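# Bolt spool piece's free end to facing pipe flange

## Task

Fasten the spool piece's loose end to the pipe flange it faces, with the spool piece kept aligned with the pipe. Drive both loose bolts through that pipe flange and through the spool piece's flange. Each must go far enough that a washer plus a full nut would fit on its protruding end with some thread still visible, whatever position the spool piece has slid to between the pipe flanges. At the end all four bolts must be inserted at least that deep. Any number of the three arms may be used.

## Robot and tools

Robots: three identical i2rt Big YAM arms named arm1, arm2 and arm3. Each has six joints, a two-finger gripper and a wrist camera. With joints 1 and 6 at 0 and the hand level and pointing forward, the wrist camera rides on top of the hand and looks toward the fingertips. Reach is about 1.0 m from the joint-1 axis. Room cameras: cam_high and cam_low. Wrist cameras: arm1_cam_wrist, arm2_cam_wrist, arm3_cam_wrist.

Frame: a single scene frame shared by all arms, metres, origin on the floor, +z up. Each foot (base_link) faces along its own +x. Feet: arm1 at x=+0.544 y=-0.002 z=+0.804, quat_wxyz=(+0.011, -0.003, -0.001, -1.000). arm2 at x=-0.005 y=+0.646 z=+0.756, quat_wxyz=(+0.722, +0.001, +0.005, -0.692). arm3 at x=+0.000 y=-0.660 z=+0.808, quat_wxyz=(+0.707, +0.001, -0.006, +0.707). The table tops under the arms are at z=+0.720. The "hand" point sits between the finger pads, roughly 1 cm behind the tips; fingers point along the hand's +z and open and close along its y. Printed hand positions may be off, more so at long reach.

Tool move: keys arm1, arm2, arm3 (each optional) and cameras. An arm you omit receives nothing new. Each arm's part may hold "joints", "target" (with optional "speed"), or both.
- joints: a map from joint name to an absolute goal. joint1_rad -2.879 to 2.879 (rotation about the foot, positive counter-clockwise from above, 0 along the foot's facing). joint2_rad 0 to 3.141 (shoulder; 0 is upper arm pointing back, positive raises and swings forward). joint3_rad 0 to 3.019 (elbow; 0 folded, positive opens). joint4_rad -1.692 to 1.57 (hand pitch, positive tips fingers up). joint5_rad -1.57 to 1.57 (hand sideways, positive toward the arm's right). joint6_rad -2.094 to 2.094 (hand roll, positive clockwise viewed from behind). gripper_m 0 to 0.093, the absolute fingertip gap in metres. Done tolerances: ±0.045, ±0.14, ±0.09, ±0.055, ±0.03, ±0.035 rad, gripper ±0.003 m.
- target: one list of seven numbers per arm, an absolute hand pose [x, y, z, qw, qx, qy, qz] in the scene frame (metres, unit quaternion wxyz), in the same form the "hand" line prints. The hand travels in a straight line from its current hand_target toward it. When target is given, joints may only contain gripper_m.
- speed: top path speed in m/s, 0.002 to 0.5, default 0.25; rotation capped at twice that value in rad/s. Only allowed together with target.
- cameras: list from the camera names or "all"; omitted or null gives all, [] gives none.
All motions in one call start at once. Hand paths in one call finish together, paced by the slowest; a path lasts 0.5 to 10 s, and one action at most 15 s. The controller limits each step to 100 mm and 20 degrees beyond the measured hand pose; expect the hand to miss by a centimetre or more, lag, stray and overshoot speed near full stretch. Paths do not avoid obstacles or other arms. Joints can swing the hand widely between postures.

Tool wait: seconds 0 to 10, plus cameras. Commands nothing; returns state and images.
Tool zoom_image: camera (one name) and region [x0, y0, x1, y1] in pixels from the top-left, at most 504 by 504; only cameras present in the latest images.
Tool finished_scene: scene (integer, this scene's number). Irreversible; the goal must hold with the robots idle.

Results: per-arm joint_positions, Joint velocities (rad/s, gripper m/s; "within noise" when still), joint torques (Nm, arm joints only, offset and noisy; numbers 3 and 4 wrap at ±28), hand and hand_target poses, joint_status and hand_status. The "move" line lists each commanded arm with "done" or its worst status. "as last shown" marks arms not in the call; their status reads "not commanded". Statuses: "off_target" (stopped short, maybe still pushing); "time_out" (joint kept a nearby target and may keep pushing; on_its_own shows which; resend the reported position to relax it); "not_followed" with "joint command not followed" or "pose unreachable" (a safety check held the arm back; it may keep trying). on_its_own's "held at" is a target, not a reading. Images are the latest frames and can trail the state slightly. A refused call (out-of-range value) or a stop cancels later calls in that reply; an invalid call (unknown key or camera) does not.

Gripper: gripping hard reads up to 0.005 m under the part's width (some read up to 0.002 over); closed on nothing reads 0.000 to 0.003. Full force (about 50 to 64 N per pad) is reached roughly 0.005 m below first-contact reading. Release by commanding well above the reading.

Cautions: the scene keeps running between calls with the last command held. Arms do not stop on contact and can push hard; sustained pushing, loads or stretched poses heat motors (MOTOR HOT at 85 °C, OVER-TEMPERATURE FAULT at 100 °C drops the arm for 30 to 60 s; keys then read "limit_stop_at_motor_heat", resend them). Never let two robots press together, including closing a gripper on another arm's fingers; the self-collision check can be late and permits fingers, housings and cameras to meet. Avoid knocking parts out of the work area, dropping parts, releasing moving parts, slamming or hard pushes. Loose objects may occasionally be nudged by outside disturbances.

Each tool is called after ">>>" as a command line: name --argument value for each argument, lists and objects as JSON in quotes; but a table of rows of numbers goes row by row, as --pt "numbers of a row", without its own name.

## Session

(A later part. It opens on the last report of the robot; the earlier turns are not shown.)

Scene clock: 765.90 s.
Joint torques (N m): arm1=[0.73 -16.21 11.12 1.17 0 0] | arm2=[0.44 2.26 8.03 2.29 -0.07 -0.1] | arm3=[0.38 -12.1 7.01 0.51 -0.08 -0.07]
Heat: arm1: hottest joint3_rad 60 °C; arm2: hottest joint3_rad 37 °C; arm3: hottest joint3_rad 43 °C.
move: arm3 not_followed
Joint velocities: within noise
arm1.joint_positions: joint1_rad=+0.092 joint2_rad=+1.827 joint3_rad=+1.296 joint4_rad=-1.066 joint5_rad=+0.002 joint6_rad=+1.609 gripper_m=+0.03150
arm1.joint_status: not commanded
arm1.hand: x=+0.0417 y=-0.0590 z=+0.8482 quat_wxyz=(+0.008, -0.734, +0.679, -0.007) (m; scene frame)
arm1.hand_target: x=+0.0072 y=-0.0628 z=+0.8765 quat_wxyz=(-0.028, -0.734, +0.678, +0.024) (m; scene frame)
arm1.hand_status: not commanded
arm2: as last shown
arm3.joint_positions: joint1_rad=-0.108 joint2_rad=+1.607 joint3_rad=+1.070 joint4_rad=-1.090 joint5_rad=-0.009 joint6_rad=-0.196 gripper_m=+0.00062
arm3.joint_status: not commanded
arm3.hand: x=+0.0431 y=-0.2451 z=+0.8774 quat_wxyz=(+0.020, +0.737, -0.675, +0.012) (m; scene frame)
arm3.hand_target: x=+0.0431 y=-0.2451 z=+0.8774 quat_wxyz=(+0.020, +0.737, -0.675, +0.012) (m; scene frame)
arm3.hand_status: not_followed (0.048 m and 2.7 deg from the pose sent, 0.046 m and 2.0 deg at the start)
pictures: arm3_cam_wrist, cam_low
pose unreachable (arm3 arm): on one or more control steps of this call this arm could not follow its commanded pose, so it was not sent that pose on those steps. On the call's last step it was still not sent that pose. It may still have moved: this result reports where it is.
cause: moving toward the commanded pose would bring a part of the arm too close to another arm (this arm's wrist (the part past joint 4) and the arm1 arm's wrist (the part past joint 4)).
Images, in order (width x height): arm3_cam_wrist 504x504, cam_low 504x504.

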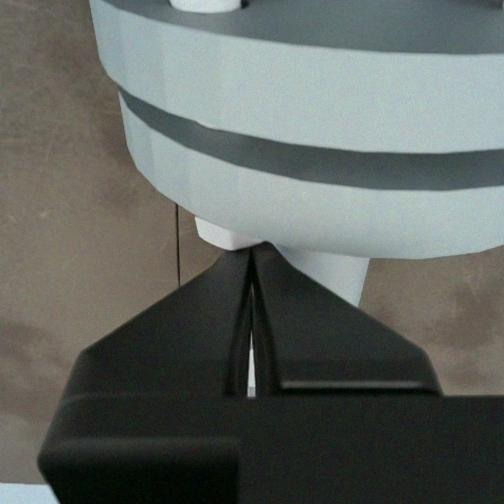

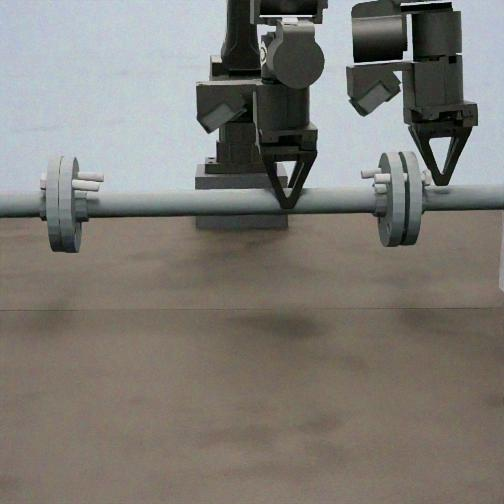

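>>> move --arm1 '{"joints":{"joint3_rad":1.31}}' --arm3 '{"target":[0.042,-0.265,0.895,0,0.735,-0.677,0],"speed":0.1}' --cameras '[]'

>>> move --arm1 '{"joints":{"gripper_m":0.075}}' --cameras '[]'

>>> move --arm1 '{"target":[0.043,-0.06,0.98,0.008,-0.734,0.679,-0.006],"speed":0.2}' --cameras '[]'

>>> move --arm1 '{"target":[0.16,0.02,1.02,0.008,-0.734,0.679,-0.006],"speed":0.25}' --cameras '["cam_low","arm3_cam_wrist"]'

>>> zoom_image --camera "cam_low" --region '[374, 130, 484, 250]'

Scene clock: 772.03 s.
Joint torques (N m): arm1=[0.85 -16.21 7.28 1.17 -0.01 0] | arm2=[0.44 2.26 8.05 2.3 -0.07 -0.1] | arm3=[0.38 -11.63 7.17 0.92 0.05 -0.02]
Heat: arm1: hottest joint3_rad 60 °C; arm2: hottest joint3_rad 37 °C; arm3: hottest joint3_rad 42 °C.
move: arm1 done; arm3 done
Joint velocities: within noise
arm1.joint_positions: joint1_rad=+0.092 joint2_rad=+1.827 joint3_rad=+1.294 joint4_rad=-1.066 joint5_rad=+0.002 joint6_rad=+1.609 gripper_m=+0.03150
arm1.joint_status: all done
arm1.hand: x=+0.0425 y=-0.0589 z=+0.8476 quat_wxyz=(+0.008, -0.734, +0.679, -0.007) (m; scene frame)
arm1.hand_target: x=+0.0314 y=-0.0600 z=+0.8562 quat_wxyz=(-0.006, -0.735, +0.678, +0.005) (m; scene frame)
arm1.hand_status: not commanded
arm2: as last shown
arm3.joint_positions: joint1_rad=-0.108 joint2_rad=+1.517 joint3_rad=+1.008 joint4_rad=-1.090 joint5_rad=-0.009 joint6_rad=-0.196 gripper_m=+0.00062
arm3.joint_status: not commanded
arm3.hand: x=+0.0407 y=-0.2673 z=+0.8920 quat_wxyz=(+0.008, +0.738, -0.675, +0.004) (m; scene frame)
arm3.hand_target: x=+0.0420 y=-0.2650 z=+0.8950 quat_wxyz=(+0.000, +0.736, -0.677, +0.000) (m; scene frame)
arm3.hand_status: done (0.004 m and 1.1 deg from the pose sent, 0.027 m and 2.7 deg at the start)
pictures: none
No camera images: "cameras" was empty.

Scene clock: 772.73 s.
Joint torques (N m): arm1=[0.85 -16.15 7.32 0.94 -0.01 0] | arm2=[0.44 2.26 8.05 2.29 -0.07 -0.09] | arm3=[0.5 -11.52 7.1 0.95 0.06 -0.02]
Heat: arm1: hottest joint3_rad 60 °C; arm2: hottest joint3_rad 37 °C; arm3: hottest joint3_rad 42 °C.
move: arm1 done
Joint velocities: within noise
arm1.joint_positions: joint1_rad=+0.092 joint2_rad=+1.826 joint3_rad=+1.294 joint4_rad=-1.061 joint5_rad=+0.002 joint6_rad=+1.609 gripper_m=+0.07486
arm1.joint_status: all done
arm1.hand: x=+0.0411 y=-0.0591 z=+0.8479 quat_wxyz=(+0.006, -0.734, +0.679, -0.005) (m; scene frame)
arm1.hand_target: x=+0.0315 y=-0.0600 z=+0.8561 quat_wxyz=(-0.006, -0.735, +0.678, +0.005) (m; scene frame)
arm1.hand_status: not commanded
arm2, arm3: as last shown
pictures: none
No camera images: "cameras" was empty.

Scene clock: 774.17 s.
Joint torques (N m): arm1=[1.08 -14.8 9.68 0.12 0.03 0.08] | arm2=[0.44 2.26 8.05 2.29 -0.06 -0.1] | arm3=[0.44 -11.52 7.08 0.91 0.04 -0.01]
Heat: arm1: hottest joint3_rad 59 °C; arm2: hottest joint3_rad 37 °C; arm3: hottest joint3_rad 42 °C.
move: arm1 off_target
Joint velocities: within noise
arm1.joint_positions: joint1_rad=+0.092 joint2_rad=+1.697 joint3_rad=+1.451 joint4_rad=-1.380 joint5_rad=+0.002 joint6_rad=+1.609 gripper_m=+0.07494
arm1.joint_status: not commanded
arm1.hand: x=+0.0550 y=-0.0572 z=+0.9668 quat_wxyz=(+0.019, -0.734, +0.679, -0.016) (m; scene frame)
arm1.hand_target: x=+0.0436 y=-0.0599 z=+0.9801 quat_wxyz=(+0.008, -0.734, +0.679, -0.006) (m; scene frame)
arm1.hand_status: off_target (0.018 m and 1.7 deg from the pose sent, 0.132 m and 0.3 deg at the start)
arm2.joint_positions: joint1_rad=-0.314 joint2_rad=+0.536 joint3_rad=+1.343 joint4_rad=-1.211 joint5_rad=-0.221 joint6_rad=-0.105 gripper_m=+0.09396
arm2.joint_status: not commanded
arm2.hand: x=-0.0250 y=+0.4220 z=+1.3171 quat_wxyz=(-0.380, -0.595, -0.585, +0.400) (m; scene frame)
arm2.hand_target: x=-0.0240 y=+0.4252 z=+1.3289 quat_wxyz=(-0.386, -0.588, -0.581, +0.410) (m; scene frame)
arm2.hand_status: not commanded
arm3: as last shown
pictures: none
No camera images: "cameras" was empty.

Scene clock: 775.70 s.
Joint torques (N m): arm1=[0.26 -11.22 7.17 0.2 -0.03 -0.07] | arm2=[0.44 2.26 8.05 2.3 -0.06 -0.1] | arm3=[0.67 -11.58 7.09 0.9 0.05 -0.02]
Heat: arm1: hottest joint3_rad 59 °C; arm2: hottest joint3_rad 37 °C; arm3: hottest joint3_rad 42 °C.
move: arm1 done
Joint velocities: within noise
arm1.joint_positions: joint1_rad=-0.067 joint2_rad=+1.378 joint3_rad=+1.226 joint4_rad=-1.440 joint5_rad=+0.008 joint6_rad=+1.453 gripper_m=+0.07494
arm1.joint_status: not commanded
arm1.hand: x=+0.1580 y=+0.0177 z=+1.0186 quat_wxyz=(+0.007, -0.732, +0.681, -0.004) (m; scene frame)
arm1.hand_target: x=+0.1599 y=+0.0200 z=+1.0201 quat_wxyz=(+0.008, -0.734, +0.679, -0.006) (m; scene frame)
arm1.hand_status: done (0.003 m and 0.4 deg from the pose sent, 0.141 m and 1.7 deg at the start)
arm2, arm3: as last shown
pictures: arm3_cam_wrist, cam_low
Images, in order (width x height): arm3_cam_wrist 504x504, cam_low 504x504.

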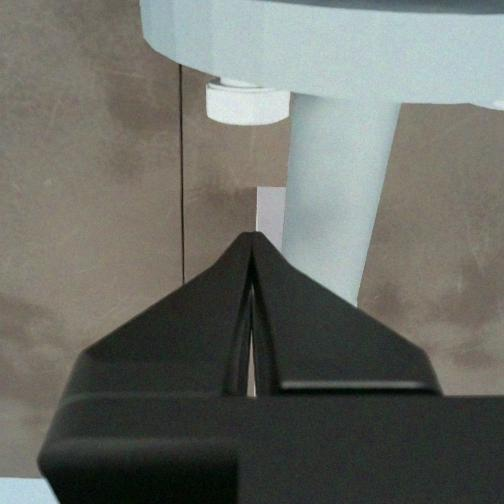

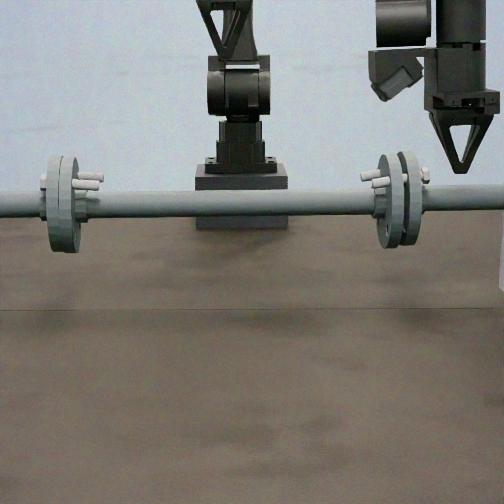

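Scaled by 4.200 from the camera's 504x504 image, which has a finer 720x720 frame.

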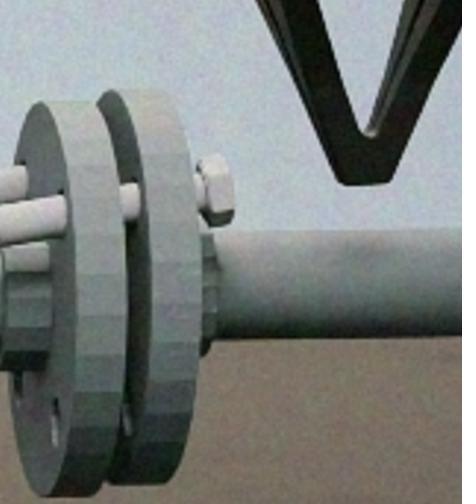

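>>> move --arm3 '{"target":[0.042,-0.255,0.892,0,0.735,-0.677,0],"speed":0.1}' --cameras '[]'

>>> move --arm3 '{"target":[0.041,-0.22,0.901,0,0.735,-0.677,0],"speed":0.05}' --cameras '[]'

>>> move --arm3 '{"target":[0.041,-0.2,0.9,0,0.735,-0.677,0],"speed":0.05}' --cameras '["cam_low","arm3_cam_wrist"]'

>>> zoom_image --camera "cam_low" --region '[374, 130, 484, 250]'

Scene clock: 780.13 s.
Joint torques (N m): arm1=[0.21 -10.99 7.17 0.17 -0.03 -0.07] | arm2=[0.44 2.26 8.05 2.29 -0.07 -0.1] | arm3=[0.67 -10.11 8.85 1.09 0.03 0]
Heat: arm1: hottest joint3_rad 57 °C; arm2: hottest joint3_rad 37 °C; arm3: hottest joint3_rad 41 °C.
move: arm3 off_target
Joint velocities: within noise
arm1, arm2: as last shown
arm1.hand: x=+0.1580 y=+0.0177 z=+1.0186 quat_wxyz=(+0.007, -0.733, +0.681, -0.004) (m; scene frame)
arm3.joint_positions: joint1_rad=-0.108 joint2_rad=+1.527 joint3_rad=+1.008 joint4_rad=-1.090 joint5_rad=-0.009 joint6_rad=-0.196 gripper_m=+0.00062
arm3.joint_status: not commanded
arm3.hand: x=+0.0406 y=-0.2677 z=+0.8883 quat_wxyz=(+0.012, +0.738, -0.675, +0.007) (m; scene frame)
arm3.hand_target: x=+0.0420 y=-0.2552 z=+0.8923 quat_wxyz=(+0.000, +0.736, -0.677, +0.000) (m; scene frame)
arm3.hand_status: off_target (0.013 m and 1.7 deg from the pose sent, 0.012 m and 1.1 deg at the start)
pictures: none
No camera images: "cameras" was empty.

Scene clock: 781.47 s.
Joint torques (N m): arm1=[0.32 -11.05 7.19 0.18 -0.03 -0.08] | arm2=[0.44 2.26 8.05 2.32 -0.07 -0.1] | arm3=[1.38 -11.4 11 0.02 0.03 0.04]
Heat: arm1: hottest joint3_rad 56 °C; arm2: hottest joint3_rad 37 °C; arm3: hottest joint3_rad 41 °C.
move: arm3 off_target
Joint velocities: within noise
arm1, arm2: as last shown
arm3.joint_positions: joint1_rad=-0.107 joint2_rad=+1.597 joint3_rad=+1.091 joint4_rad=-1.103 joint5_rad=-0.009 joint6_rad=-0.189 gripper_m=+0.00062
arm3.joint_status: not commanded
arm3.hand: x=+0.0434 y=-0.2387 z=+0.8885 quat_wxyz=(+0.012, +0.735, -0.677, +0.007) (m; scene frame)
arm3.hand_target: x=+0.0409 y=-0.2207 z=+0.9012 quat_wxyz=(+0.000, +0.736, -0.677, +0.000) (m; scene frame)
arm3.hand_status: off_target (0.023 m and 1.6 deg from the pose sent, 0.049 m and 1.7 deg at the start)
pictures: none
No camera images: "cameras" was empty.

Scene clock: 782.50 s.
Joint torques (N m): arm1=[0.26 -11.16 7.16 0.21 -0.03 -0.06] | arm2=[0.44 2.26 8.03 2.3 -0.07 -0.1] | arm3=[1.44 -10.58 12.38 1.06 0.01 0]
Heat: arm1: hottest joint3_rad 56 °C; arm2: hottest joint3_rad 37 °C; arm3: hottest joint3_rad 41 °C.
move: arm3 off_target
Joint velocities: within noise
arm1, arm2: as last shown
arm3.joint_positions: joint1_rad=-0.104 joint2_rad=+1.629 joint3_rad=+1.130 joint4_rad=-1.141 joint5_rad=-0.009 joint6_rad=-0.182 gripper_m=+0.00062
arm3.joint_status: not commanded
arm3.hand: x=+0.0425 y=-0.2332 z=+0.8886 quat_wxyz=(+0.025, +0.734, -0.678, +0.017) (m; scene frame)
arm3.hand_target: x=+0.0406 y=-0.2018 z=+0.9010 quat_wxyz=(+0.000, +0.736, -0.677, -0.001) (m; scene frame)
arm3.hand_status: off_target (0.035 m and 3.4 deg from the pose sent, 0.040 m and 1.6 deg at the start)
pictures: arm3_cam_wrist, cam_low
Images, in order (width x height): arm3_cam_wrist 504x504, cam_low 504x504.

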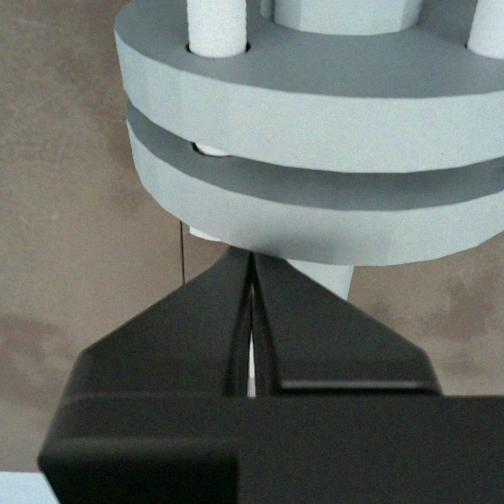

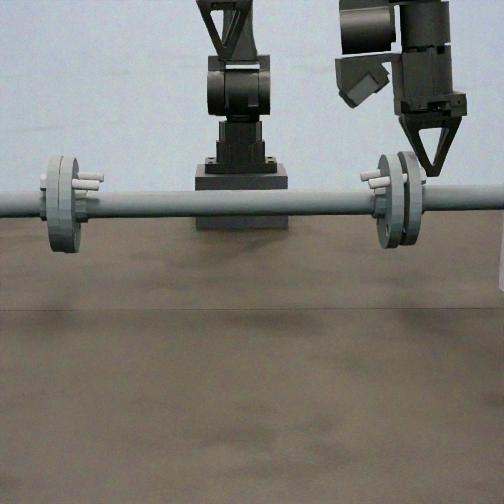

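Scaled by 4.200 from the camera's 504x504 image, which has a finer 720x720 frame.

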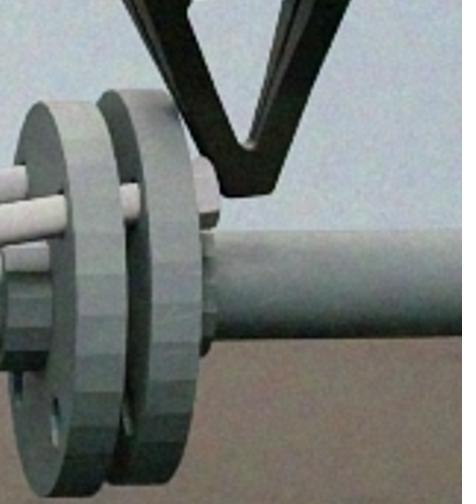

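>>> move --arm3 '{"target":[0.042,-0.29,0.93,0,0.735,-0.677,0],"speed":0.1}' --cameras '["cam_low","arm3_cam_wrist","cam_high"]'

>>> zoom_image --camera "cam_low" --region '[344, 130, 454, 250]'

>>> zoom_image --camera "cam_low" --region '[20, 130, 130, 250]'

>>> zoom_image --camera "cam_high" --region '[120, 150, 380, 410]'

Scene clock: 787.23 s.
Joint torques (N m): arm1=[0.15 -10.99 7.23 0.2 -0.03 -0.07] | arm2=[0.44 2.26 8.03 2.3 -0.07 -0.1] | arm3=[-0.03 -10.11 7.54 0.14 0.05 -0.19]
Heat: arm1: hottest joint3_rad 54 °C; arm2: hottest joint3_rad 37 °C; arm3: hottest joint3_rad 42 °C.
move: arm3 done
Joint velocities: within noise
arm1, arm2: as last shown
arm3.joint_positions: joint1_rad=-0.108 joint2_rad=+1.413 joint3_rad=+0.999 joint4_rad=-1.163 joint5_rad=-0.009 joint6_rad=-0.187 gripper_m=+0.00062
arm3.joint_status: not commanded
arm3.hand: x=+0.0384 y=-0.2860 z=+0.9268 quat_wxyz=(+0.000, +0.735, -0.678, -0.002) (m; scene frame)
arm3.hand_target: x=+0.0419 y=-0.2900 z=+0.9299 quat_wxyz=(+0.000, +0.736, -0.677, +0.000) (m; scene frame)
arm3.hand_status: done (0.006 m and 0.3 deg from the pose sent, 0.070 m and 3.4 deg at the start)
pictures: arm3_cam_wrist, cam_high, cam_low
Images, in order (width x height): arm3_cam_wrist 504x504, cam_high 504x504, cam_low 504x504.

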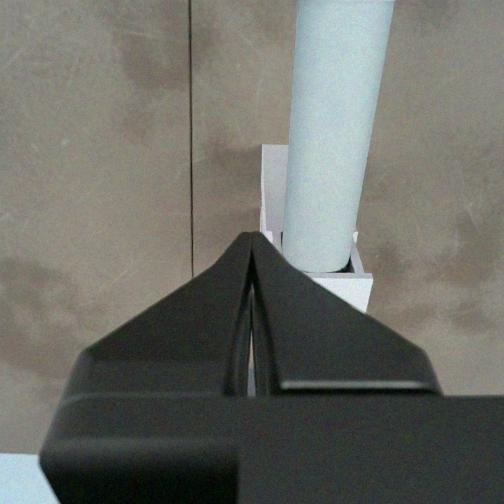

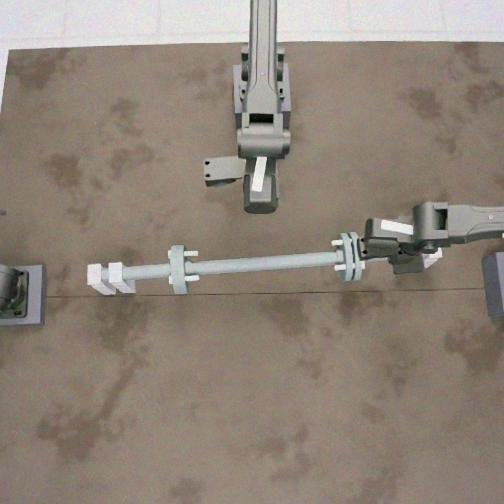

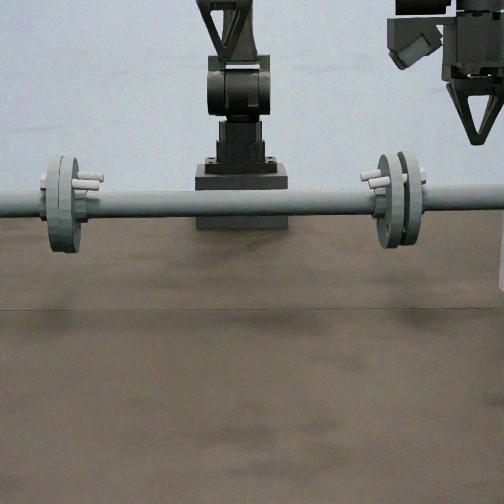

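Scaled by 4.200 from the camera's 504x504 image, which has a finer 720x720 frame.

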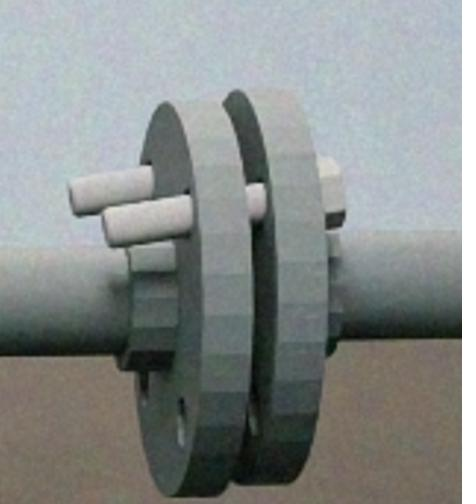

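Scaled by 4.200 from the camera's 504x504 image, which has a finer 720x720 frame.

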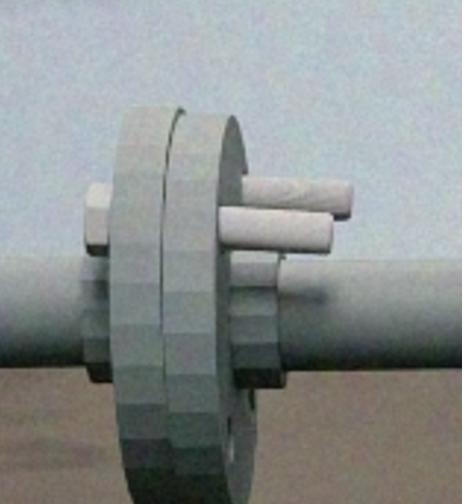

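Scaled by 1.938 from the camera's 504x504 image, which has a finer 720x720 frame.

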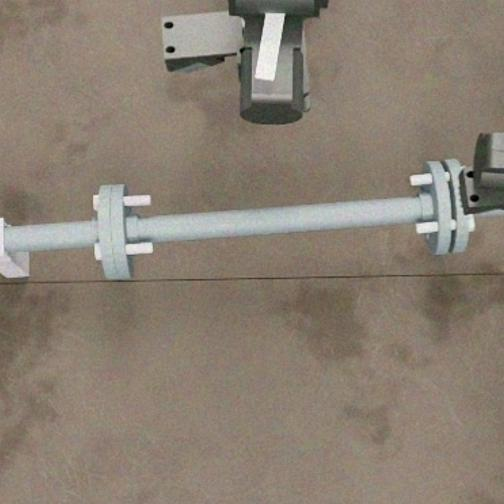

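>>> finished_scene --scene 2

The scene is finished: the task was done.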